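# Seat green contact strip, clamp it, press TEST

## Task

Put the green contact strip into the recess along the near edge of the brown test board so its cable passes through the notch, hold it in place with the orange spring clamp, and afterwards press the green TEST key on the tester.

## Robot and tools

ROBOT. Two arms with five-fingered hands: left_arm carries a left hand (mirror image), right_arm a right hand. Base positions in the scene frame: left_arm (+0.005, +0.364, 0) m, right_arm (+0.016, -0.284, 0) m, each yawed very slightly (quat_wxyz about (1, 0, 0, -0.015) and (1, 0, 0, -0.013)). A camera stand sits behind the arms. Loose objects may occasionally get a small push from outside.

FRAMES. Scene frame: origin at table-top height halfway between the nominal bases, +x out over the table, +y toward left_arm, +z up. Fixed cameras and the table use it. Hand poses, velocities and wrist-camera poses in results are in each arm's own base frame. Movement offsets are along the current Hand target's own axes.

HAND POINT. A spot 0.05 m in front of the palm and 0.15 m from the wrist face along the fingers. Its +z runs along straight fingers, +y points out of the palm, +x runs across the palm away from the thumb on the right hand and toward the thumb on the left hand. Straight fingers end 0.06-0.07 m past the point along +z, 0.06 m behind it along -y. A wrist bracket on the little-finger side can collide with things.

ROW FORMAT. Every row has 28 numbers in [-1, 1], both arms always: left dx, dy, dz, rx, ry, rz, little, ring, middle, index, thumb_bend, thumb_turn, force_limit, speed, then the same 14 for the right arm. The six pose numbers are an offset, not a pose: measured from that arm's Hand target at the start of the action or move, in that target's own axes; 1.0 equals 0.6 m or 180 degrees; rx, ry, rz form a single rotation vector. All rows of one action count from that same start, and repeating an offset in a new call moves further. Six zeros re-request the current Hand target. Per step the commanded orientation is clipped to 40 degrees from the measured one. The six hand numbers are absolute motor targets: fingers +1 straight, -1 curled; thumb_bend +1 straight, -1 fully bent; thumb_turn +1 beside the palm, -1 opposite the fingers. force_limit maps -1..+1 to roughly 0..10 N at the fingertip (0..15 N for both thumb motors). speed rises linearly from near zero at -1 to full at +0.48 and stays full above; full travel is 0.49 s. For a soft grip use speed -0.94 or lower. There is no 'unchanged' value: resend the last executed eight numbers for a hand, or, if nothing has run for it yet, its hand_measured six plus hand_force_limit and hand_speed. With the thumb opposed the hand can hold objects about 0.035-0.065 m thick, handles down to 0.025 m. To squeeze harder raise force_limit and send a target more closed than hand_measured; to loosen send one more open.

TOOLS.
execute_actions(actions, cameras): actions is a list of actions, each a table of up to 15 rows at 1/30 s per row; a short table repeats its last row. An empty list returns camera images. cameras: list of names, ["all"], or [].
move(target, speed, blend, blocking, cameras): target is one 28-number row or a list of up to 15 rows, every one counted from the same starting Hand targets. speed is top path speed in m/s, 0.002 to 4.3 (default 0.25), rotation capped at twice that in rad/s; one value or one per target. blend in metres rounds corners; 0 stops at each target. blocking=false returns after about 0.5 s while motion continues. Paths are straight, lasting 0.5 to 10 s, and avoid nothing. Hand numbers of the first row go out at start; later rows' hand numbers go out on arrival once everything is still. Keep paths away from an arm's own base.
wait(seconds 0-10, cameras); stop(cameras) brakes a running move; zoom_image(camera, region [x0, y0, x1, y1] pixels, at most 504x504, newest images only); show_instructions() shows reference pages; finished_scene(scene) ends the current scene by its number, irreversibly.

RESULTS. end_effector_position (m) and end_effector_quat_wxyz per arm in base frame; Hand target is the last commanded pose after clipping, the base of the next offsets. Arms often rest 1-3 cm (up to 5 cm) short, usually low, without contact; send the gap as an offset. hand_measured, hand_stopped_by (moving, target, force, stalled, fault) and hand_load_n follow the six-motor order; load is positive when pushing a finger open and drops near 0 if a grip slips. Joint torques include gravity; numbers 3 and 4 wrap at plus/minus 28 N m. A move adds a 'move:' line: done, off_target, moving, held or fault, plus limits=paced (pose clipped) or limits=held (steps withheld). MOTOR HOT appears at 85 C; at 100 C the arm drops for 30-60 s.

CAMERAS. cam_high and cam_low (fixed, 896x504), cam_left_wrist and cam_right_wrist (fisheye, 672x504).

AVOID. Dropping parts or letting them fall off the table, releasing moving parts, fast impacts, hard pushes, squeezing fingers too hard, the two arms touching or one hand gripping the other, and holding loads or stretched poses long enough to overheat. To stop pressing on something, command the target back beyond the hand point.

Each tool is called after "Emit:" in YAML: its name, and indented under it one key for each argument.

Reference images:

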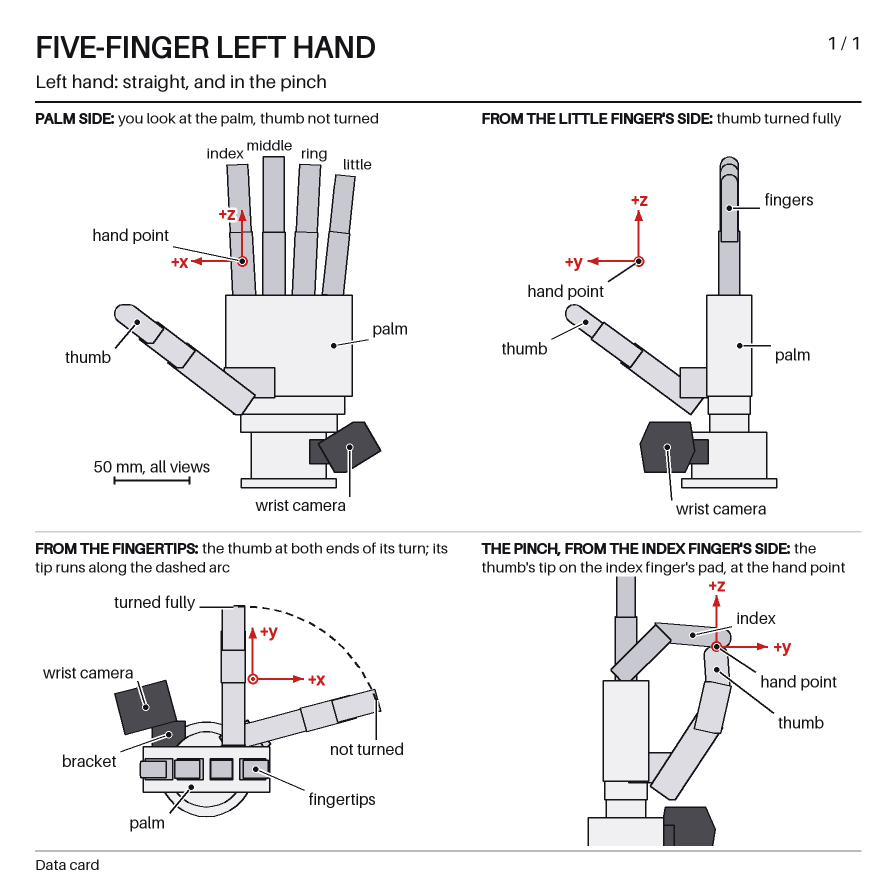

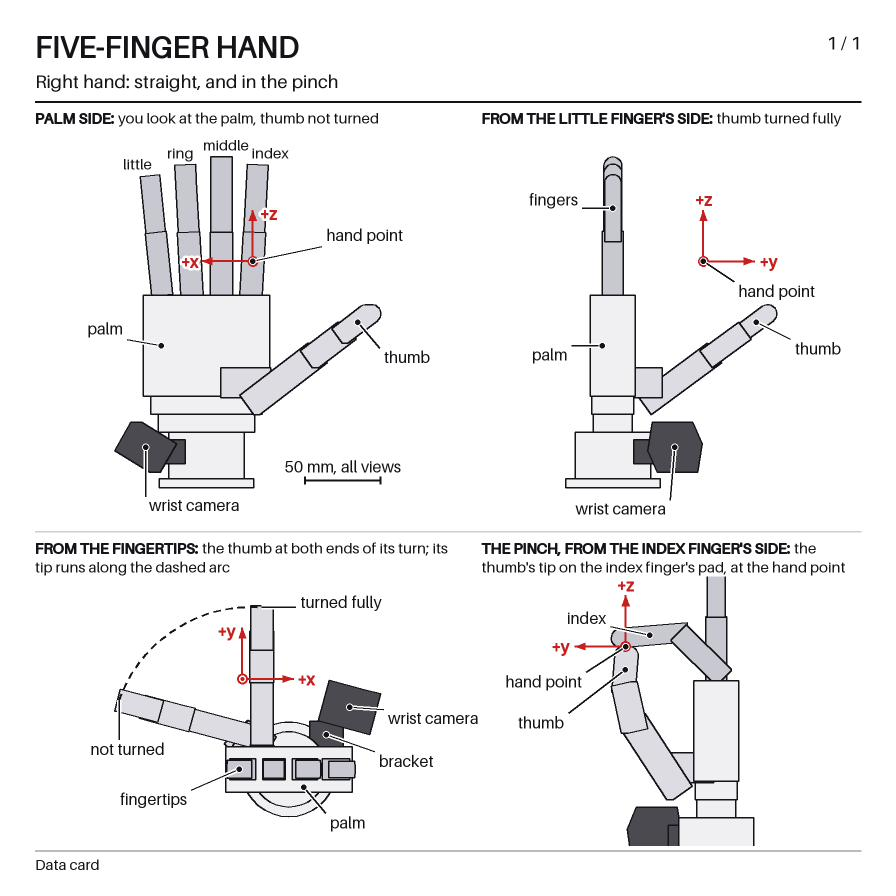

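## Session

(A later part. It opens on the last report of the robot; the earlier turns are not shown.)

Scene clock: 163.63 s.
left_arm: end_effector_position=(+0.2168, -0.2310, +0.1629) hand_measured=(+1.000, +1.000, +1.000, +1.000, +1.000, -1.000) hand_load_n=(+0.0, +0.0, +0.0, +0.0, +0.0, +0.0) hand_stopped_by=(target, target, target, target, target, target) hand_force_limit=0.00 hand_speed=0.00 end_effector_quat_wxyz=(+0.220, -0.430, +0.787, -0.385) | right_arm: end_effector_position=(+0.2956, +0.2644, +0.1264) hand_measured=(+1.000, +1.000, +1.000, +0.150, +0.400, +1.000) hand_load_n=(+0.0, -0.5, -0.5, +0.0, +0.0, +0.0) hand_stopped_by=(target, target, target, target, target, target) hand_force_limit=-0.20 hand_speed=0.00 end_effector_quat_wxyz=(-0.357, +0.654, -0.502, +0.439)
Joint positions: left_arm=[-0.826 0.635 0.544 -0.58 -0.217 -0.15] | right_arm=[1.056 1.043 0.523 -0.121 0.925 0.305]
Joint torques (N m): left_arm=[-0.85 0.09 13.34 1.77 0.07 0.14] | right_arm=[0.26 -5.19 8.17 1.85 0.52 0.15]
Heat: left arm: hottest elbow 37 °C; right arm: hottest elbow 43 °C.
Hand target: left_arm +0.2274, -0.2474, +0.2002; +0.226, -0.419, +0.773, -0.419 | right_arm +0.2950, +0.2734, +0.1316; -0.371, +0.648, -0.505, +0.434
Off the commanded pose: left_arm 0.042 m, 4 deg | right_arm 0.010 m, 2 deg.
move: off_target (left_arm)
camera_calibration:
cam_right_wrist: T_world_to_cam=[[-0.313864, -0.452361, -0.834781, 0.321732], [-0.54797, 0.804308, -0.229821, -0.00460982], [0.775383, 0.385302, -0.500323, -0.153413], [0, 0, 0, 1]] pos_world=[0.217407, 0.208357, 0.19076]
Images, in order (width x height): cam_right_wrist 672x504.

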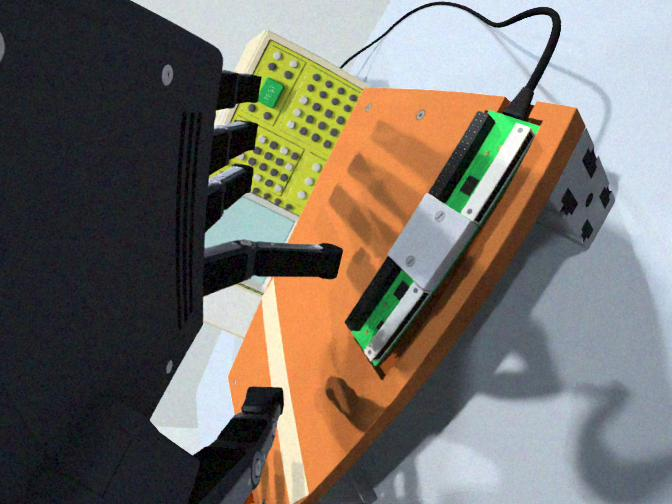

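Emit:
move:
  target: [0,0,0,0,0,0,1,1,1,1,1,-1,0,0,-0.011,0.0183,0.0008,0,0,0,1,1,1,0.15,0.40,1,-0.2,0]
  speed: 0.06
  cameras: ["cam_right_wrist"]

Emit:
zoom_image:
  camera: "cam_right_wrist"
  region: [300, 100, 580, 380]

Scene clock: 164.80 s.
left_arm: end_effector_position=(+0.2168, -0.2310, +0.1629) hand_measured=(+1.000, +1.000, +1.000, +1.000, +1.000, -1.000) hand_load_n=(+0.0, -0.5, +0.0, -0.5, +0.0, +0.0) hand_stopped_by=(target, target, target, target, target, target) hand_force_limit=0.00 hand_speed=0.00 end_effector_quat_wxyz=(+0.220, -0.430, +0.787, -0.385) | right_arm: end_effector_position=(+0.2922, +0.2697, +0.1173) hand_measured=(+1.000, +1.000, +1.000, +0.150, +0.400, +1.000) hand_load_n=(+0.0, +0.0, +0.0, +0.0, +0.0, +0.0) hand_stopped_by=(target, target, target, target, target, target) hand_force_limit=-0.20 hand_speed=0.00 end_effector_quat_wxyz=(-0.359, +0.653, -0.502, +0.439)
Joint positions: left_arm=[-0.826 0.635 0.544 -0.58 -0.217 -0.15] | right_arm=[1.075 1.071 0.512 -0.092 0.941 0.323]
Joint torques (N m): left_arm=[-0.85 0.03 13.34 1.78 0.07 0.14] | right_arm=[0.32 -5.25 7.77 1.85 0.53 0.18]
Heat: left arm: hottest elbow 37 °C; right arm: hottest elbow 43 °C.
Hand target: left_arm +0.2274, -0.2474, +0.2002; +0.226, -0.419, +0.773, -0.419 | right_arm +0.2911, +0.2775, +0.1200; -0.370, +0.648, -0.505, +0.434
Off the commanded pose: left_arm 0.042 m, 4 deg | right_arm 0.008 m, 2 deg.
move: off_target (left_arm)
camera_calibration:
cam_right_wrist: T_world_to_cam=[[-0.311141, -0.449034, -0.837591, 0.314128], [-0.547823, 0.804921, -0.228019, -0.0131859], [0.776583, 0.387905, -0.496435, -0.159014], [0, 0, 0, 1]] pos_world=[0.214002, 0.21335, 0.181164]
Images, in order (width x height): cam_right_wrist 672x504.

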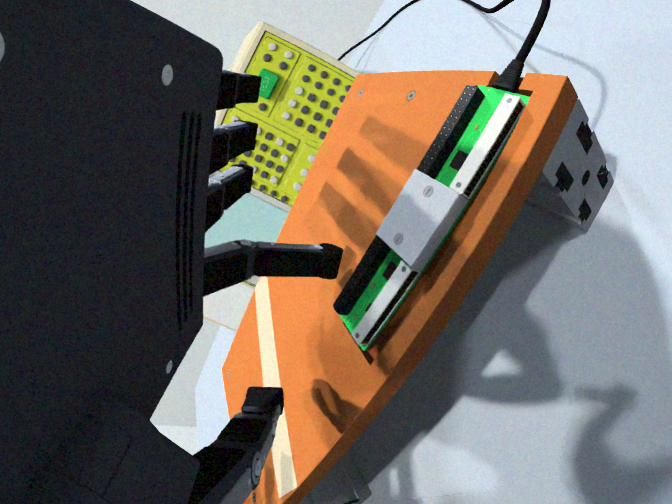

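Scaled by 1.800 from the camera's 672x504 image, which has a finer 960x720 frame.

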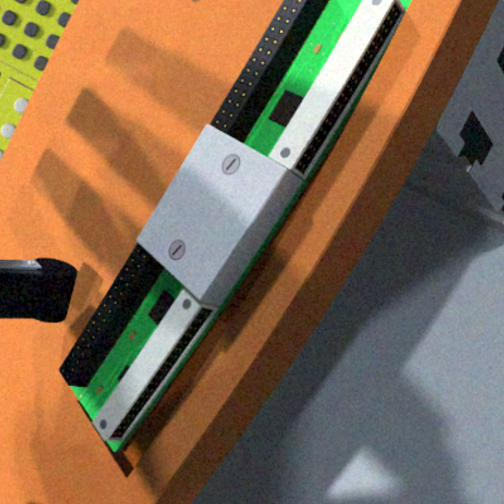

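Emit:
move:
  target: [0,0,0,0,0,0,1,1,1,1,1,-1,0,0,0,0,0,0,0,0,1,1,1,-0.03,0.40,1,-0.2,-0.85]
  speed: 0.06
  cameras: ["cam_right_wrist"]

Emit:
zoom_image:
  camera: "cam_right_wrist"
  region: [300, 200, 440, 370]

Scene clock: 165.70 s.
left_arm: end_effector_position=(+0.2168, -0.2310, +0.1629) hand_measured=(+1.000, +1.000, +1.000, +1.000, +1.000, -1.000) hand_load_n=(+0.0, +0.0, +0.0, +0.0, +0.0, +0.0) hand_stopped_by=(target, target, target, target, target, target) hand_force_limit=0.00 hand_speed=0.00 end_effector_quat_wxyz=(+0.220, -0.430, +0.787, -0.385) | right_arm: end_effector_position=(+0.2923, +0.2698, +0.1174) hand_measured=(+1.000, +1.000, +1.000, -0.030, +0.400, +1.000) hand_load_n=(+0.0, +0.0, +0.0, +0.0, +0.0, +0.0) hand_stopped_by=(target, target, target, target, target, target) hand_force_limit=-0.20 hand_speed=-0.85 end_effector_quat_wxyz=(-0.360, +0.652, -0.503, +0.438)
Joint positions: left_arm=[-0.826 0.635 0.544 -0.58 -0.217 -0.15] | right_arm=[1.075 1.071 0.512 -0.092 0.941 0.324]
Joint torques (N m): left_arm=[-0.85 0.09 13.34 1.78 0.07 0.13] | right_arm=[0.15 -5.3 7.71 1.83 0.52 0.15]
Heat: left arm: hottest elbow 37 °C; right arm: hottest elbow 42 °C.
Hand target: left_arm +0.2274, -0.2474, +0.2002; +0.226, -0.419, +0.773, -0.419 | right_arm +0.2911, +0.2775, +0.1200; -0.370, +0.648, -0.505, +0.434
Off the commanded pose: left_arm 0.042 m, 4 deg | right_arm 0.008 m, 1 deg.
move: off_target (left_arm)
camera_calibration:
cam_right_wrist: T_world_to_cam=[[-0.31112, -0.448002, -0.838152, 0.314004], [-0.547527, 0.805346, -0.227227, -0.0134817], [0.7768, 0.388216, -0.495852, -0.159231], [0, 0, 0, 1]] pos_world=[0.214002, 0.213348, 0.181165]
Images, in order (width x height): cam_right_wrist 672x504.

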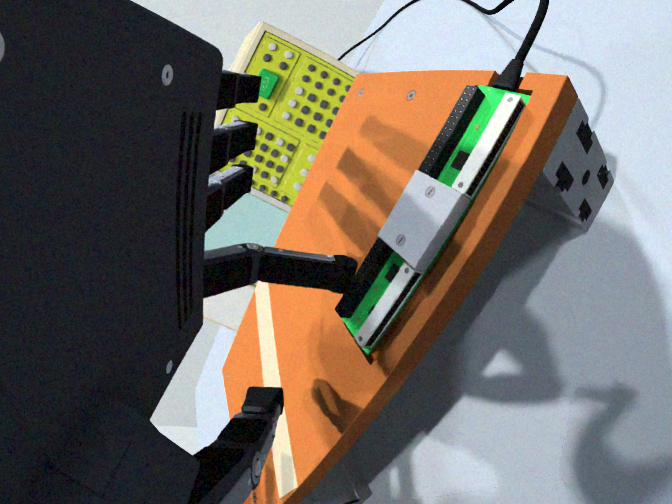

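Scaled by 2.965 from the camera's 672x504 image, which has a finer 960x720 frame.

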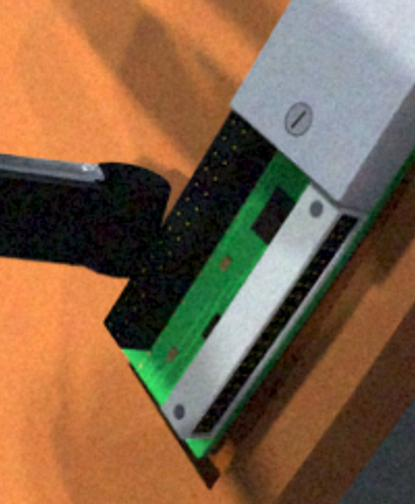

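Emit:
move:
  target: [0,0,0,0,0,0,1,1,1,1,1,-1,0,0,0,0,0,0,0,0,1,1,1,-0.065,0.40,1,-0.2,-0.85]
  speed: 0.06
  cameras: ["cam_right_wrist"]

Emit:
zoom_image:
  camera: "cam_right_wrist"
  region: [300, 200, 440, 370]

Scene clock: 166.43 s.
left_arm: end_effector_position=(+0.2168, -0.2310, +0.1629) hand_measured=(+1.000, +1.000, +1.000, +1.000, +1.000, -1.000) hand_load_n=(+0.0, -0.5, +0.0, +0.0, +0.0, +0.0) hand_stopped_by=(target, target, target, target, target, target) hand_force_limit=0.00 hand_speed=0.00 end_effector_quat_wxyz=(+0.220, -0.430, +0.787, -0.385) | right_arm: end_effector_position=(+0.2923, +0.2698, +0.1174) hand_measured=(+1.000, +1.000, +1.000, -0.064, +0.400, +1.000) hand_load_n=(-0.5, +0.0, +0.0, +0.0, +0.0, +0.0) hand_stopped_by=(target, target, target, target, target, target) hand_force_limit=-0.20 hand_speed=-0.85 end_effector_quat_wxyz=(-0.360, +0.652, -0.503, +0.438)
Joint positions: left_arm=[-0.826 0.635 0.544 -0.58 -0.217 -0.15] | right_arm=[1.075 1.071 0.512 -0.092 0.941 0.324]
Joint torques (N m): left_arm=[-0.79 0.09 13.35 1.8 0.07 0.14] | right_arm=[0.26 -5.25 7.77 1.77 0.51 0.16]
Heat: left arm: hottest elbow 37 °C; right arm: hottest elbow 42 °C.
Hand target: left_arm +0.2274, -0.2474, +0.2002; +0.226, -0.419, +0.773, -0.419 | right_arm +0.2911, +0.2775, +0.1200; -0.370, +0.648, -0.505, +0.434
Off the commanded pose: left_arm 0.042 m, 4 deg | right_arm 0.008 m, 1 deg.
move: off_target (left_arm)
camera_calibration:
cam_right_wrist: T_world_to_cam=[[-0.31112, -0.448002, -0.838152, 0.314004], [-0.547527, 0.805346, -0.227227, -0.0134817], [0.7768, 0.388216, -0.495852, -0.159231], [0, 0, 0, 1]] pos_world=[0.214002, 0.213348, 0.181165]
Images, in order (width x height): cam_right_wrist 672x504.

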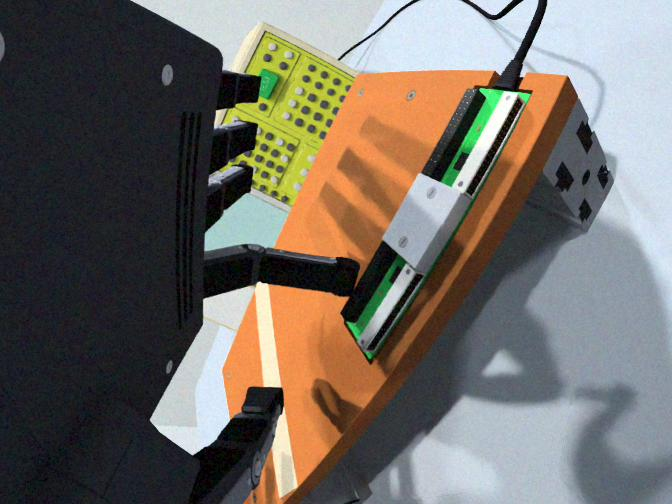

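Scaled by 2.965 from the camera's 672x504 image, which has a finer 960x720 frame.

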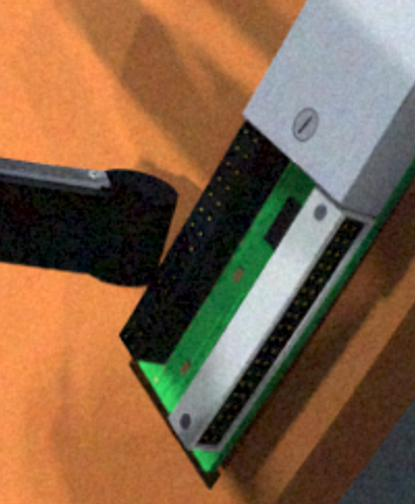

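Emit:
zoom_image:
  camera: "cam_right_wrist"
  region: [460, 70, 560, 170]

Emit:
zoom_image:
  camera: "cam_right_wrist"
  region: [330, 290, 420, 380]

Emit:
zoom_image:
  camera: "cam_right_wrist"
  region: [380, 180, 480, 280]

Scaled by 5.040 from the camera's 672x504 image, which has a finer 960x720 frame.

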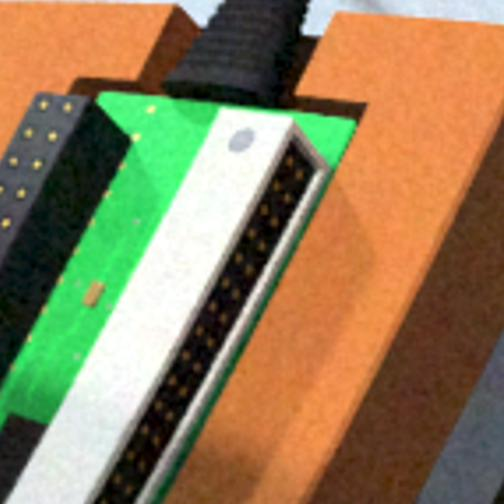

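Scaled by 5.600 from the camera's 672x504 image, which has a finer 960x720 frame.

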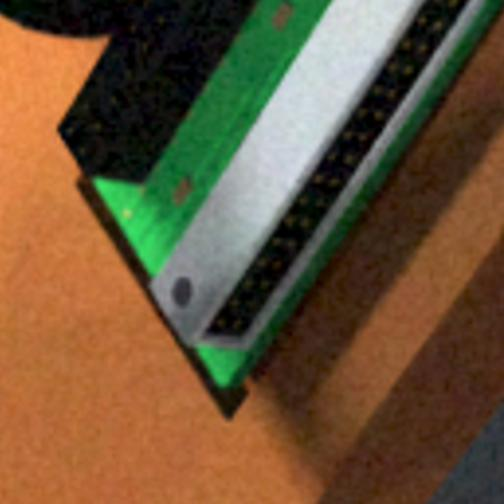

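Scaled by 5.040 from the camera's 672x504 image, which has a finer 960x720 frame.

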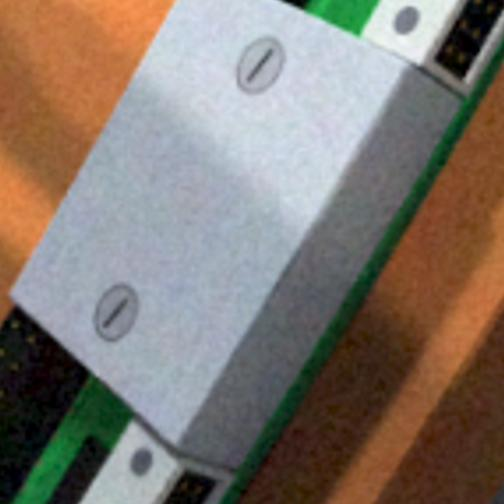

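Emit:
move:
  target:
    - [0,0,0,0,0,0,1,1,1,1,1,-1,0,0,0,0,0,0,0,0,1,1,1,0.3,0.40,1,-0.2,0]
    - [0,0,0,0,0,0,1,1,1,1,1,-1,0,0,0.025,-0.1226,-0.0466,0,0,0,1,1,1,0.3,0.40,1,-0.2,0]
  speed: 0.1
  cameras: ["cam_right_wrist","cam_left_wrist","cam_high"]

Emit:
zoom_image:
  camera: "cam_right_wrist"
  region: [340, 120, 580, 360]

Emit:
zoom_image:
  camera: "cam_left_wrist"
  region: [370, 220, 460, 310]

Scene clock: 169.00 s.
left_arm: end_effector_position=(+0.2168, -0.2310, +0.1629) hand_measured=(+1.000, +1.000, +1.000, +1.000, +1.000, -1.000) hand_load_n=(+0.0, +0.0, +0.0, +0.0, +0.0, +0.0) hand_stopped_by=(target, target, target, target, target, target) hand_force_limit=0.00 hand_speed=0.00 end_effector_quat_wxyz=(+0.220, -0.430, +0.787, -0.385) | right_arm: end_effector_position=(+0.2872, +0.2604, +0.1727) hand_measured=(+1.000, +1.000, +1.000, +0.300, +0.400, +1.000) hand_load_n=(+0.0, +0.0, +0.0, +0.0, +0.0, +0.0) hand_stopped_by=(target, target, target, target, target, target) hand_force_limit=-0.20 hand_speed=0.00 end_effector_quat_wxyz=(-0.345, +0.662, -0.499, +0.441)
Joint positions: left_arm=[-0.826 0.635 0.544 -0.58 -0.217 -0.15] | right_arm=[1.075 0.956 0.621 -0.353 0.941 0.324]
Joint torques (N m): left_arm=[-0.85 0.09 13.35 1.77 0.07 0.13] | right_arm=[0.44 -5.54 11.78 0.95 0.53 0.16]
Heat: left arm: hottest elbow 37 °C; right arm: hottest elbow 42 °C.
Hand target: left_arm +0.2274, -0.2474, +0.2002; +0.226, -0.419, +0.773, -0.419 | right_arm +0.2911, +0.2775, +0.2001; -0.371, +0.648, -0.505, +0.434
Off the commanded pose: left_arm 0.042 m, 4 deg | right_arm 0.033 m, 4 deg.
move: off_target (left_arm, right_arm)
camera_calibration:
cam_left_wrist: T_world_to_cam=[[0.313065, -0.54807, 0.775635, -0.322433], [-0.888394, -0.457735, 0.0351382, 0.0947887], [0.335777, -0.70007, -0.630203, -0.0235827], [0, 0, 0, 1]] pos_world=[0.193071, -0.149838, 0.231898]
cam_right_wrist: T_world_to_cam=[[-0.325572, -0.47435, -0.817921, 0.362101], [-0.551284, 0.798031, -0.243377, 0.00971382], [0.768172, 0.37167, -0.521318, -0.112977], [0, 0, 0, 1]] pos_world=[0.210031, 0.206001, 0.239637]
Images, in order (width x height): cam_high 896x504, cam_left_wrist 672x504, cam_right_wrist 672x504.

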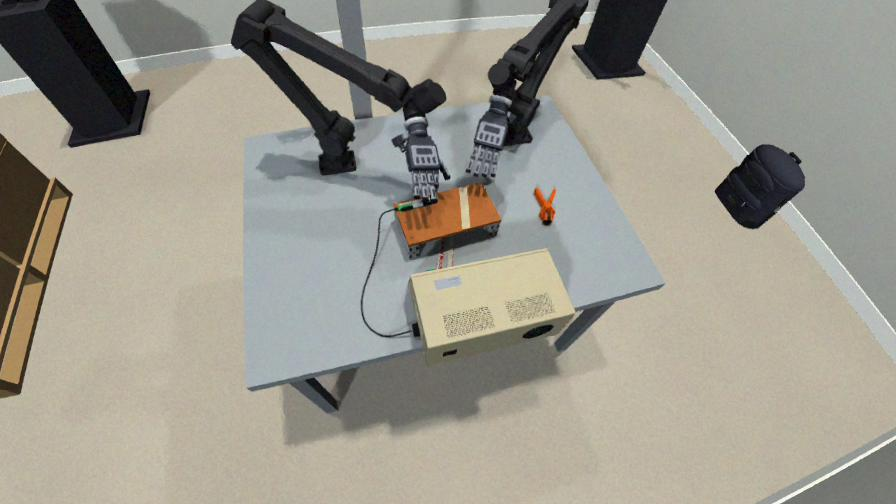

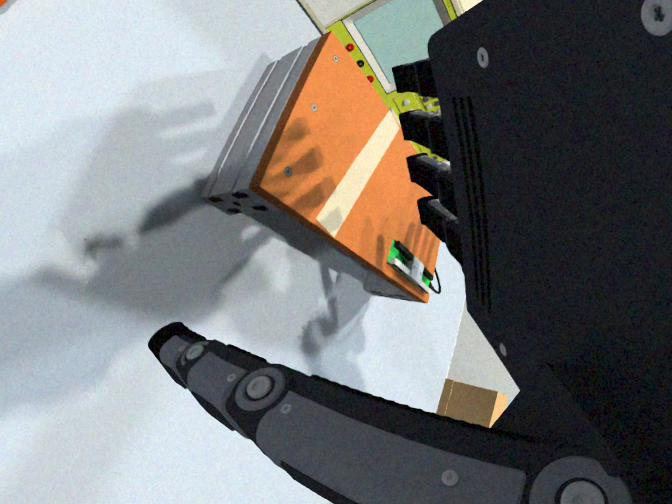

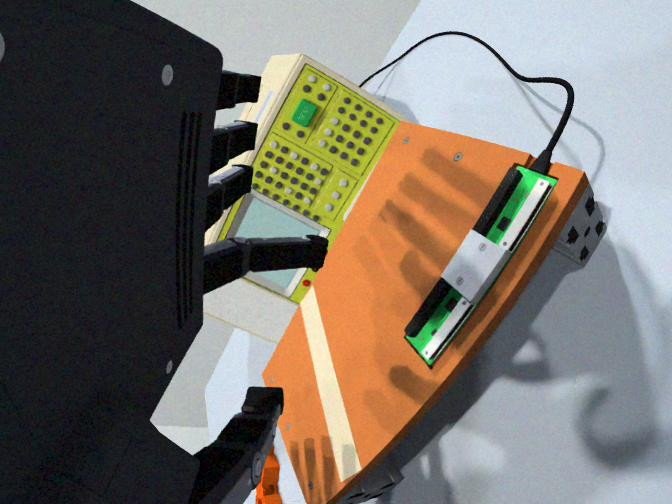

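Scaled by 2.100 from the camera's 672x504 image, which has a finer 960x720 frame.

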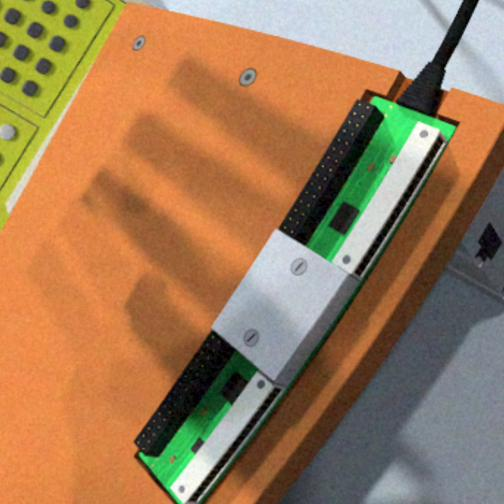

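Scaled by 5.600 from the camera's 672x504 image, which has a finer 960x720 frame.

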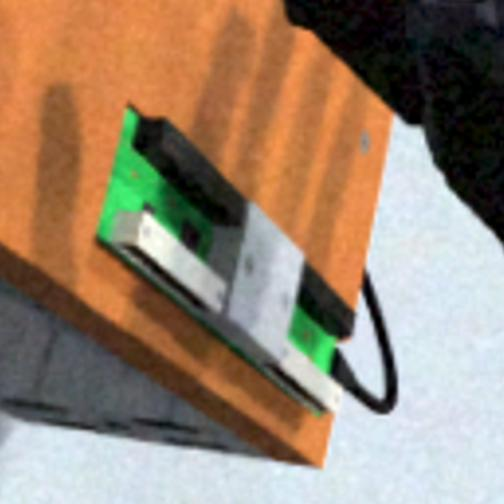

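Emit:
move:
  target:
    - [-0.369,-0.0923,-0.1028,0,-0.1537,-0.0998,1,1,1,1,1,-1,0,0,0,0,0,0,0,0,1,1,1,0.3,0.40,1,-0.2,0]
    - [-0.7402,0.1518,-0.5397,0,-0.4333,-0.2814,1,1,1,1,1,-1,0,0,0,0,0,0,0,0,1,1,1,0.3,0.40,1,-0.2,0]
  speed: 0.25
  blend: [0.05,0]
  cameras: ["cam_high","cam_left_wrist"]

Scene clock: 176.50 s.
left_arm: end_effector_position=(+0.1957, +0.2848, +0.2656) hand_measured=(+1.000, +1.000, +1.000, +1.000, +1.000, -1.000) hand_load_n=(+0.0, +0.0, +0.0, +0.0, +0.0, +0.5) hand_stopped_by=(target, target, target, target, target, target) hand_force_limit=0.00 hand_speed=0.00 end_effector_quat_wxyz=(-0.430, +0.863, -0.239, +0.117) | right_arm: end_effector_position=(+0.2872, +0.2604, +0.1727) hand_measured=(+1.000, +1.000, +1.000, +0.300, +0.400, +1.000) hand_load_n=(+0.0, +0.0, +0.0, -0.5, +0.0, +0.0) hand_stopped_by=(target, target, target, target, target, target) hand_force_limit=-0.20 hand_speed=0.00 end_effector_quat_wxyz=(-0.345, +0.662, -0.499, +0.441)
Joint positions: left_arm=[1.07 0.738 0.843 -0.752 0.028 0.027] | right_arm=[1.075 0.956 0.621 -0.353 0.941 0.324]
Joint torques (N m): left_arm=[0.26 -0.62 13.33 1.83 -0.05 0.01] | right_arm=[0.15 -5.54 11.78 0.8 0.53 0.14]
Heat: left arm: hottest elbow 38 °C; right arm: hottest elbow 43 °C.
Hand target: left_arm +0.2016, +0.2999, +0.3005; -0.461, +0.849, -0.229, +0.123 | right_arm +0.2911, +0.2775, +0.2002; -0.371, +0.648, -0.505, +0.434
Off the commanded pose: left_arm 0.039 m, 4 deg | right_arm 0.033 m, 4 deg.
move: off_target (left_arm, right_arm)
camera_calibration:
cam_left_wrist: T_world_to_cam=[[0.531057, 0.326749, 0.781801, -0.406276], [0.478651, -0.877028, 0.0414133, 0.158836], [0.699193, 0.352217, -0.622151, 0.0363158], [0, 0, 0, 1]] pos_world=[0.114337, 0.259263, 0.333643]
Images, in order (width x height): cam_high 896x504, cam_left_wrist 672x504.

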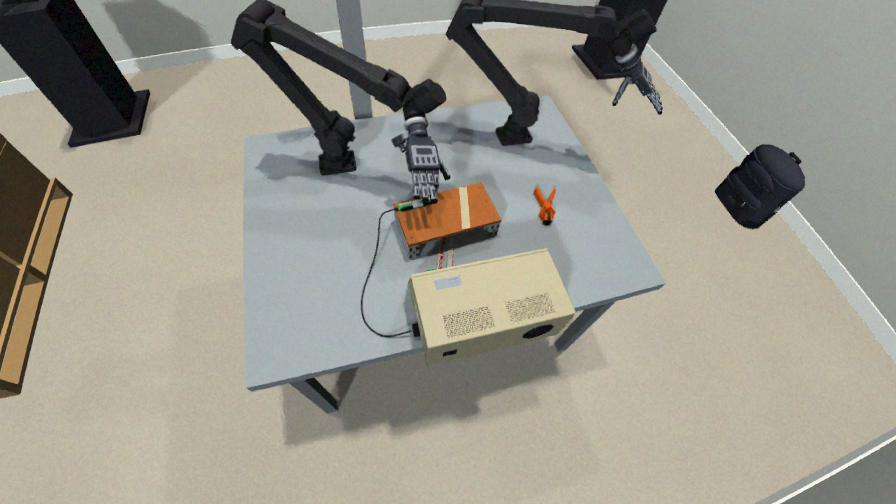

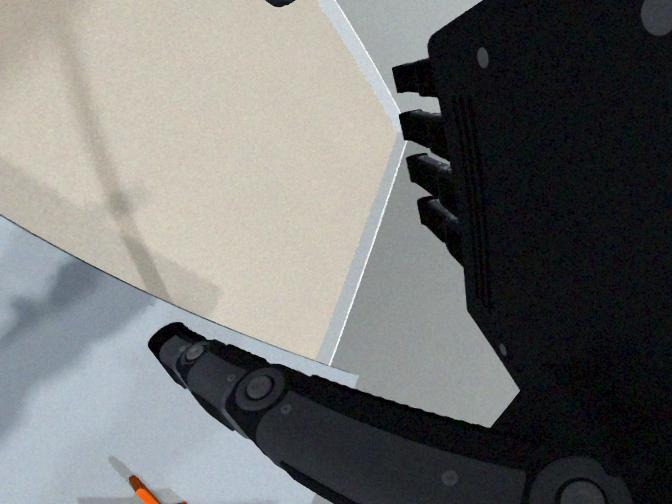

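Emit:
move:
  target: [0,0,0,0,0,0,1,1,1,1,1,-1,0,0,-0.635,-0.1328,0.0063,0.0383,-0.2973,-0.2013,1,1,0.2,0.2,1,-1,-0.2,0]
  speed: 0.2
  cameras: ["all"]

Scene clock: 180.67 s.
left_arm: end_effector_position=(+0.1958, +0.2848, +0.2656) hand_measured=(+1.000, +1.000, +1.000, +1.000, +1.000, -1.000) hand_load_n=(+0.0, +0.0, +0.0, +0.0, +0.0, +0.0) hand_stopped_by=(target, target, target, target, target, target) hand_force_limit=0.00 hand_speed=0.00 end_effector_quat_wxyz=(-0.430, +0.863, -0.239, +0.117) | right_arm: end_effector_position=(+0.2778, +0.6475, +0.1720) hand_measured=(+1.000, +1.000, +0.200, +0.200, +1.000, -1.000) hand_load_n=(+0.0, +0.0, +0.0, +0.0, +0.0, +0.0) hand_stopped_by=(target, target, target, target, target, target) hand_force_limit=-0.20 hand_speed=0.00 end_effector_quat_wxyz=(-0.423, +0.879, -0.055, +0.212)
Joint positions: left_arm=[1.07 0.738 0.843 -0.752 0.028 0.026] | right_arm=[1.184 1.745 1.439 -0.282 0.117 -0.325]
Joint torques (N m): left_arm=[0.26 -0.62 13.34 1.81 -0.05 0.01] | right_arm=[0.09 -16.32 12.57 1.21 0.08 -0.14]
Heat: left arm: hottest elbow 39 °C; right arm: hottest elbow 43 °C.
Hand target: left_arm +0.2015, +0.2999, +0.3005; -0.461, +0.849, -0.229, +0.123 | right_arm +0.2779, +0.6666, +0.2004; -0.443, +0.868, -0.043, +0.219
Off the commanded pose: left_arm 0.038 m, 4 deg | right_arm 0.034 m, 3 deg.
move: off_target (left_arm, right_arm)
camera_calibration:
cam_left_wrist: T_world_to_cam=[[0.530766, 0.327018, 0.781887, -0.406342], [0.47884, -0.87691, 0.0417109, 0.158684], [0.699285, 0.35226, -0.622023, 0.0362514], [0, 0, 0, 1]] pos_world=[0.114338, 0.259263, 0.333644]
cam_right_wrist: T_world_to_cam=[[0.282706, -0.683994, -0.67248, 0.483891], [-0.958642, -0.177423, -0.222546, 0.436629], [0.032906, 0.707583, -0.705864, -0.231439], [0, 0, 0, 1]] pos_world=[0.289388, 0.572209, 0.259213]

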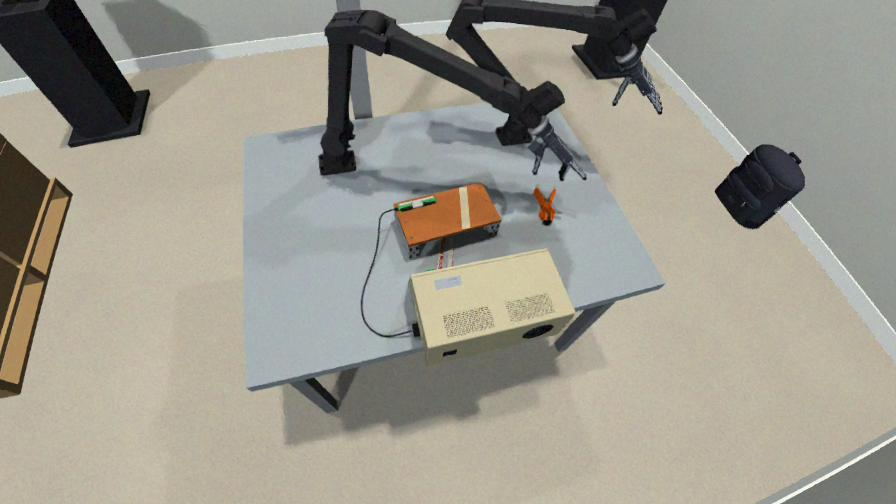

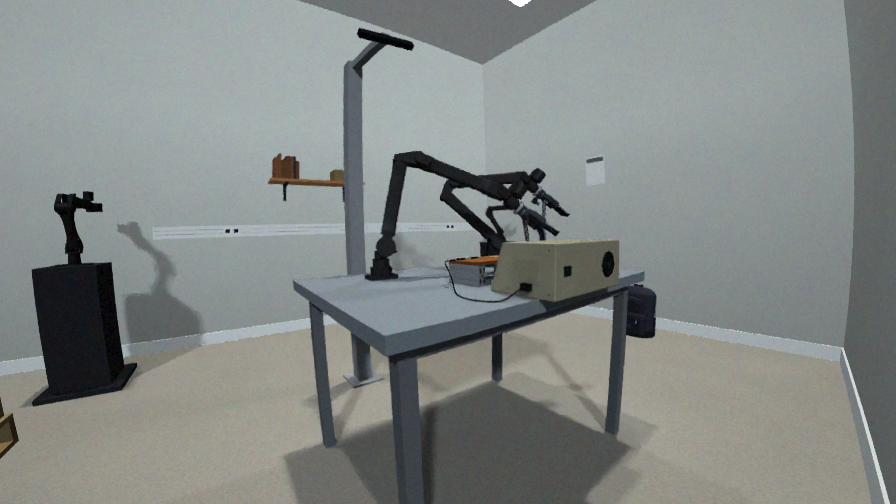

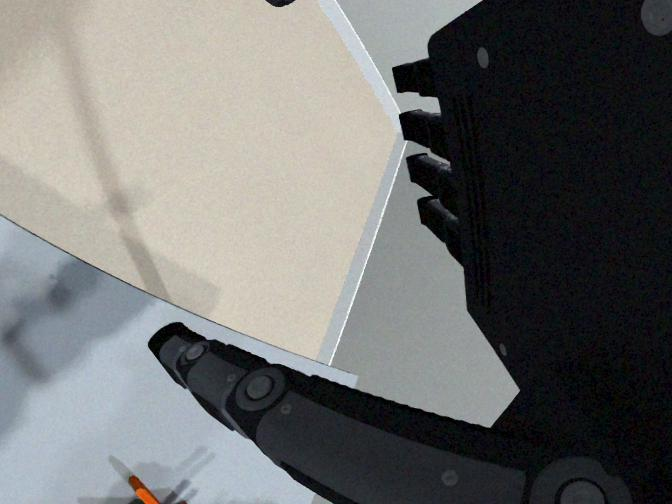

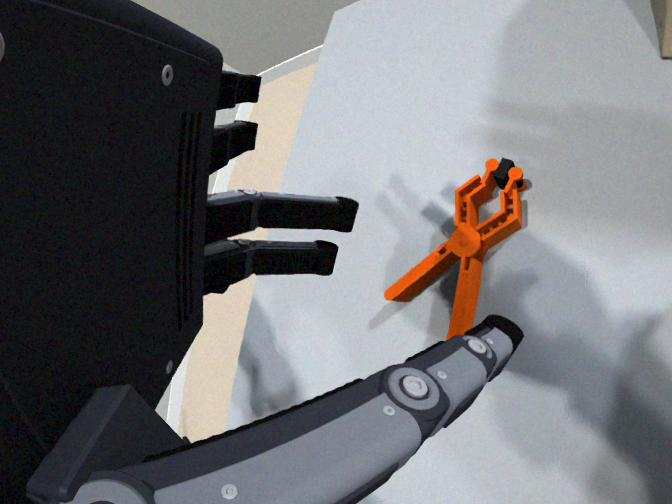

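Emit:
zoom_image:
  camera: "cam_right_wrist"
  region: [370, 150, 550, 350]

Scaled by 2.520 from the camera's 672x504 image, which has a finer 960x720 frame.

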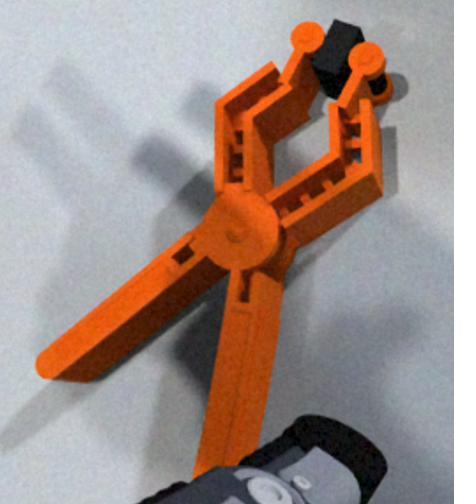

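Emit:
move:
  target: [0,0,0,0,0,0,1,1,1,1,1,-1,0,0,-0.0748,0.0787,0.107,0.0025,-0.0057,-0.0037,1,1,0.2,0.3,1,-1,-0.2,0]
  speed: 0.1
  cameras: ["cam_right_wrist"]

Emit:
zoom_image:
  camera: "cam_right_wrist"
  region: [240, 80, 560, 400]

Scene clock: 183.50 s.
left_arm: end_effector_position=(+0.1958, +0.2848, +0.2656) hand_measured=(+1.000, +1.000, +1.000, +1.000, +1.000, -1.000) hand_load_n=(+0.0, +0.0, +0.0, +0.0, +0.5, +0.0) hand_stopped_by=(target, target, target, target, target, target) hand_force_limit=0.00 hand_speed=0.00 end_effector_quat_wxyz=(-0.430, +0.863, -0.239, +0.117) | right_arm: end_effector_position=(+0.2722, +0.6842, +0.0990) hand_measured=(+1.000, +1.000, +0.200, +0.300, +1.000, -1.000) hand_load_n=(+0.0, +0.0, +0.0, +0.0, +0.0, +0.0) hand_stopped_by=(target, target, target, target, target, target) hand_force_limit=-0.20 hand_speed=0.00 end_effector_quat_wxyz=(-0.429, +0.878, -0.043, +0.208)
Joint positions: left_arm=[1.07 0.738 0.843 -0.752 0.028 0.026] | right_arm=[1.21 1.89 1.439 -0.13 0.117 -0.326]
Joint torques (N m): left_arm=[0.26 -0.62 13.34 1.81 -0.05 0.01] | right_arm=[0.09 -18.08 9.7 2.13 0.15 -0.14]
Heat: left arm: hottest elbow 39 °C; right arm: hottest elbow 43 °C.
Hand target: left_arm +0.2015, +0.2999, +0.3005; -0.461, +0.849, -0.229, +0.123 | right_arm +0.2700, +0.6982, +0.1150; -0.445, +0.869, -0.033, +0.214
Off the commanded pose: left_arm 0.038 m, 4 deg | right_arm 0.021 m, 3 deg.
move: off_target (left_arm, right_arm)
camera_calibration:
cam_right_wrist: T_world_to_cam=[[0.302731, -0.671927, -0.67592, 0.448112], [-0.952934, -0.201163, -0.226825, 0.436591], [0.01644, 0.712774, -0.701201, -0.308326], [0, 0, 0, 1]] pos_world=[0.285454, 0.608691, 0.185719]
Images, in order (width x height): cam_right_wrist 672x504.

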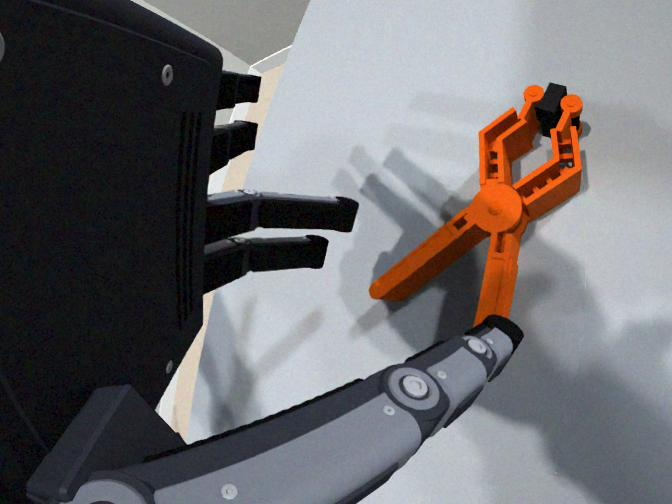

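Scaled by 1.575 from the camera's 672x504 image, which has a finer 960x720 frame.

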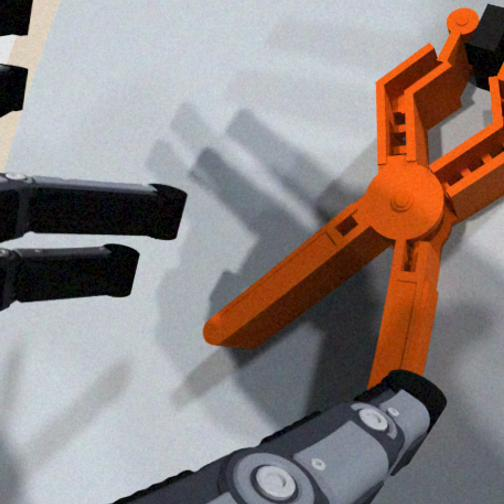

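Emit:
move:
  target: [0,0,0,0,0,0,1,1,1,1,1,-1,0,0,-0.0078,0.0545,0.041,0,0,0,1,1,0.2,0.3,1,-1,-0.2,0]
  speed: 0.08
  cameras: ["cam_right_wrist"]

Emit:
zoom_image:
  camera: "cam_right_wrist"
  region: [240, 80, 560, 400]

Scene clock: 186.27 s.
left_arm: end_effector_position=(+0.1958, +0.2848, +0.2656) hand_measured=(+1.000, +1.000, +1.000, +1.000, +1.000, -1.000) hand_load_n=(+0.0, +0.0, +0.0, -0.5, +0.5, +0.0) hand_stopped_by=(target, target, target, target, target, target) hand_force_limit=0.00 hand_speed=0.00 end_effector_quat_wxyz=(-0.430, +0.863, -0.239, +0.117) | right_arm: end_effector_position=(+0.2750, +0.6964, +0.0734) hand_measured=(+1.000, +1.000, +0.200, +0.300, +1.000, -1.000) hand_load_n=(+0.0, +0.0, +0.0, +0.0, +0.0, +0.0) hand_stopped_by=(target, target, target, target, target, target) hand_force_limit=-0.20 hand_speed=0.00 end_effector_quat_wxyz=(-0.442, +0.872, -0.038, +0.209)
Joint positions: left_arm=[1.07 0.738 0.843 -0.752 0.028 0.026] | right_arm=[1.21 1.943 1.43 -0.04 0.106 -0.332]
Joint torques (N m): left_arm=[0.26 -0.67 13.34 1.83 -0.05 0.01] | right_arm=[-1.32 -18.02 8.25 1.95 0.07 -0.17]
Heat: left arm: hottest elbow 40 °C; right arm: hottest elbow 43 °C.
Hand target: left_arm +0.2015, +0.2999, +0.3005; -0.461, +0.849, -0.229, +0.123 | right_arm +0.2800, +0.6984, +0.0750; -0.445, +0.869, -0.034, +0.214
Off the commanded pose: left_arm 0.038 m, 4 deg | right_arm 0.006 m, 1 deg.
move: off_target (left_arm)
camera_calibration:
cam_right_wrist: T_world_to_cam=[[0.317824, -0.650276, -0.690021, 0.419945], [-0.948051, -0.207467, -0.241156, 0.439995], [0.0136616, 0.730821, -0.682432, -0.348219], [0, 0, 0, 1]] pos_world=[0.288427, 0.61885, 0.158243]
Images, in order (width x height): cam_right_wrist 672x504.

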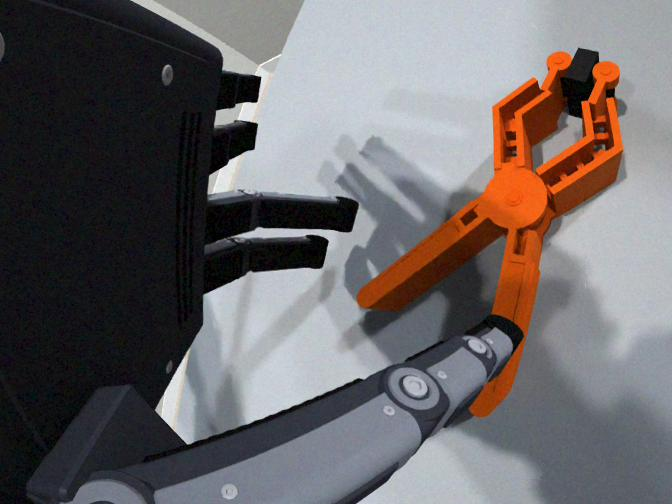

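Scaled by 1.575 from the camera's 672x504 image, which has a finer 960x720 frame.

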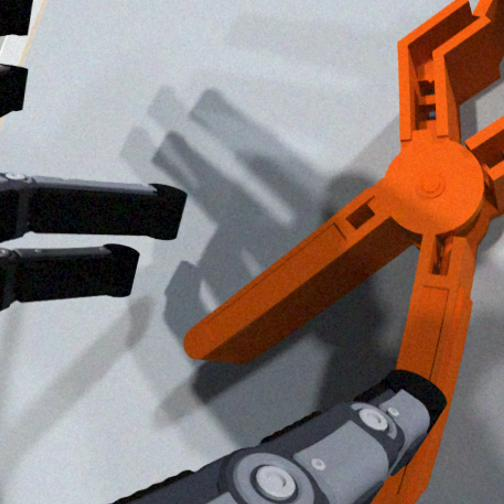

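Emit:
move:
  target: [0,0,0,0,0,0,1,1,1,1,1,-1,0,0,0.0167,0.0183,-0.0172,0,0,0,1,1,0.2,0.3,1,-1,-0.2,0]
  speed: 0.08
  cameras: ["cam_right_wrist"]

Scene clock: 187.60 s.
left_arm: end_effector_position=(+0.1958, +0.2848, +0.2656) hand_measured=(+1.000, +1.000, +1.000, +1.000, +1.000, -1.000) hand_load_n=(+0.0, +0.0, +0.0, +0.0, +0.0, +0.0) hand_stopped_by=(target, target, target, target, target, target) hand_force_limit=0.00 hand_speed=0.00 end_effector_quat_wxyz=(-0.430, +0.863, -0.239, +0.117) | right_arm: end_effector_position=(+0.2759, +0.6863, +0.0724) hand_measured=(+1.000, +1.000, +0.200, +0.300, +1.000, -1.000) hand_load_n=(+0.0, +0.0, +0.0, +0.0, +0.0, -0.5) hand_stopped_by=(target, target, target, target, target, target) hand_force_limit=-0.20 hand_speed=0.00 end_effector_quat_wxyz=(-0.444, +0.871, -0.034, +0.207)
Joint positions: left_arm=[1.07 0.738 0.843 -0.752 0.028 0.026] | right_arm=[1.201 1.922 1.393 -0.019 0.089 -0.342]
Joint torques (N m): left_arm=[0.32 -0.62 13.33 1.83 -0.05 0.01] | right_arm=[-1.9 -18.43 7.41 1.96 0.08 -0.16]
Heat: left arm: hottest elbow 40 °C; right arm: hottest elbow 43 °C.
Hand target: left_arm +0.2015, +0.2999, +0.3005; -0.461, +0.849, -0.229, +0.123 | right_arm +0.2864, +0.6816, +0.0754; -0.446, +0.869, -0.034, +0.214
Off the commanded pose: left_arm 0.038 m, 4 deg | right_arm 0.012 m, 1 deg.
move: off_target (left_arm, right_arm)
camera_calibration:
cam_right_wrist: T_world_to_cam=[[0.324174, -0.644847, -0.692159, 0.407032], [-0.945973, -0.215656, -0.242133, 0.443585], [0.00687086, 0.733256, -0.679918, -0.341499], [0, 0, 0, 1]] pos_world=[0.290016, 0.608541, 0.156946]
Images, in order (width x height): cam_right_wrist 672x504.

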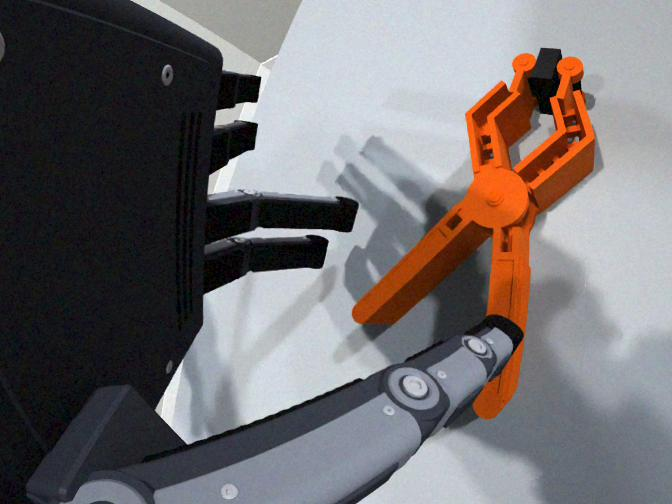

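Emit:
move:
  target: [0,0,0,0,0,0,1,1,1,1,1,-1,0,0,0.0095,0.0063,-0.0042,0,0,0,1,1,0.2,0.3,1,-1,-0.2,0]
  speed: 0.08
  cameras: ["cam_right_wrist"]

Scene clock: 188.57 s.
left_arm: end_effector_position=(+0.1958, +0.2848, +0.2656) hand_measured=(+1.000, +1.000, +1.000, +1.000, +1.000, -1.000) hand_load_n=(+0.0, +0.0, +0.0, +0.0, +0.0, +0.0) hand_stopped_by=(target, target, target, target, target, target) hand_force_limit=0.00 hand_speed=0.00 end_effector_quat_wxyz=(-0.430, +0.863, -0.239, +0.117) | right_arm: end_effector_position=(+0.2795, +0.6812, +0.0722) hand_measured=(+1.000, +1.000, +0.200, +0.300, +1.000, -1.000) hand_load_n=(-0.5, +0.0, +0.0, +0.0, +0.0, -0.5) hand_stopped_by=(target, target, target, target, target, target) hand_force_limit=-0.20 hand_speed=0.00 end_effector_quat_wxyz=(-0.445, +0.871, -0.034, +0.206)
Joint positions: left_arm=[1.07 0.738 0.843 -0.752 0.028 0.026] | right_arm=[1.191 1.915 1.381 -0.015 0.08 -0.345]
Joint torques (N m): left_arm=[0.26 -0.62 13.34 1.81 -0.05 0] | right_arm=[-1.96 -18.2 7.32 1.96 0.08 -0.17]
Heat: left arm: hottest elbow 40 °C; right arm: hottest elbow 43 °C.
Hand target: left_arm +0.2015, +0.2999, +0.3005; -0.461, +0.849, -0.229, +0.123 | right_arm +0.2910, +0.6760, +0.0756; -0.446, +0.869, -0.034, +0.214
Off the commanded pose: left_arm 0.038 m, 4 deg | right_arm 0.013 m, 1 deg.
move: off_target (left_arm, right_arm)
camera_calibration:
cam_right_wrist: T_world_to_cam=[[0.323188, -0.64445, -0.692989, 0.402553], [-0.94632, -0.216008, -0.240455, 0.446085], [0.00526959, 0.733502, -0.679667, -0.337637], [0, 0, 0, 1]] pos_world=[0.293818, 0.60344, 0.156747]
Images, in order (width x height): cam_right_wrist 672x504.

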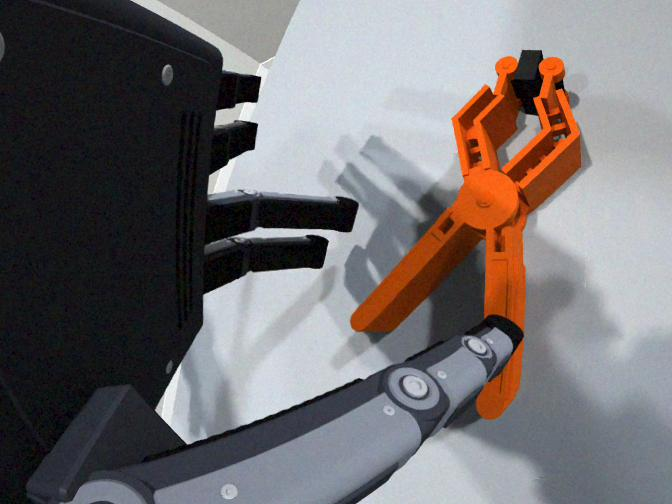

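Emit:
move:
  target: [0,0,0,0,0,0,1,1,1,1,1,-1,0,0,-0.0087,0.022,0.0124,0,0,0,1,1,0.2,0.3,1,-1,-0.2,0]
  speed: 0.06
  cameras: ["cam_right_wrist"]

Scene clock: 189.57 s.
left_arm: end_effector_position=(+0.1958, +0.2848, +0.2656) hand_measured=(+1.000, +1.000, +1.000, +1.000, +1.000, -1.000) hand_load_n=(+0.0, -0.5, +0.0, +0.0, +0.0, +0.0) hand_stopped_by=(target, target, target, target, target, target) hand_force_limit=0.00 hand_speed=0.00 end_effector_quat_wxyz=(-0.430, +0.863, -0.239, +0.117) | right_arm: end_effector_position=(+0.2805, +0.6829, +0.0724) hand_measured=(+1.000, +1.000, +0.200, +0.300, +1.000, -1.000) hand_load_n=(+0.0, +0.0, +0.0, +0.0, +0.5, -1.5) hand_stopped_by=(target, target, target, target, target, target) hand_force_limit=-0.20 hand_speed=0.00 end_effector_quat_wxyz=(-0.454, +0.865, -0.033, +0.210)
Joint positions: left_arm=[1.07 0.738 0.843 -0.752 0.028 0.026] | right_arm=[1.191 1.915 1.367 0.024 0.08 -0.349]
Joint torques (N m): left_arm=[0.26 -0.67 13.34 1.81 -0.06 0] | right_arm=[-2.14 -16.67 7.02 1.94 0.05 -0.14]
Heat: left arm: hottest elbow 40 °C; right arm: hottest elbow 43 °C.
Hand target: left_arm +0.2015, +0.2999, +0.3005; -0.461, +0.849, -0.229, +0.123 | right_arm +0.2910, +0.6749, +0.0595; -0.445, +0.869, -0.034, +0.214
Off the commanded pose: left_arm 0.038 m, 4 deg | right_arm 0.018 m, 1 deg.
move: off_target (left_arm, right_arm)
camera_calibration:
cam_right_wrist: T_world_to_cam=[[0.333096, -0.628994, -0.702434, 0.390814], [-0.942818, -0.212799, -0.256537, 0.445474], [0.0118829, 0.747719, -0.663909, -0.35146], [0, 0, 0, 1]] pos_world=[0.293998, 0.603409, 0.155464]
Images, in order (width x height): cam_right_wrist 672x504.

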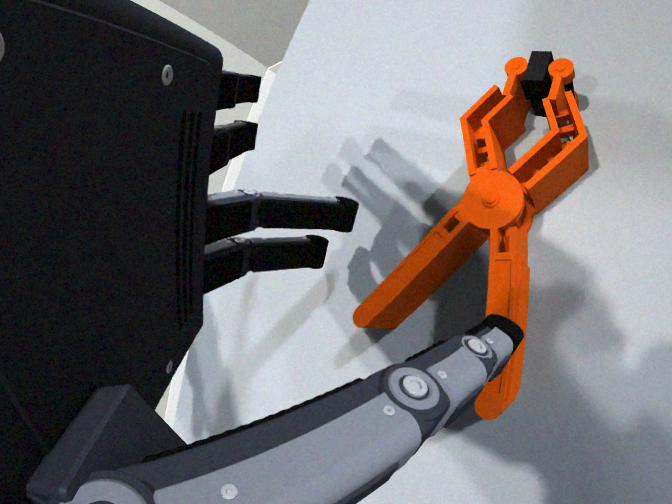

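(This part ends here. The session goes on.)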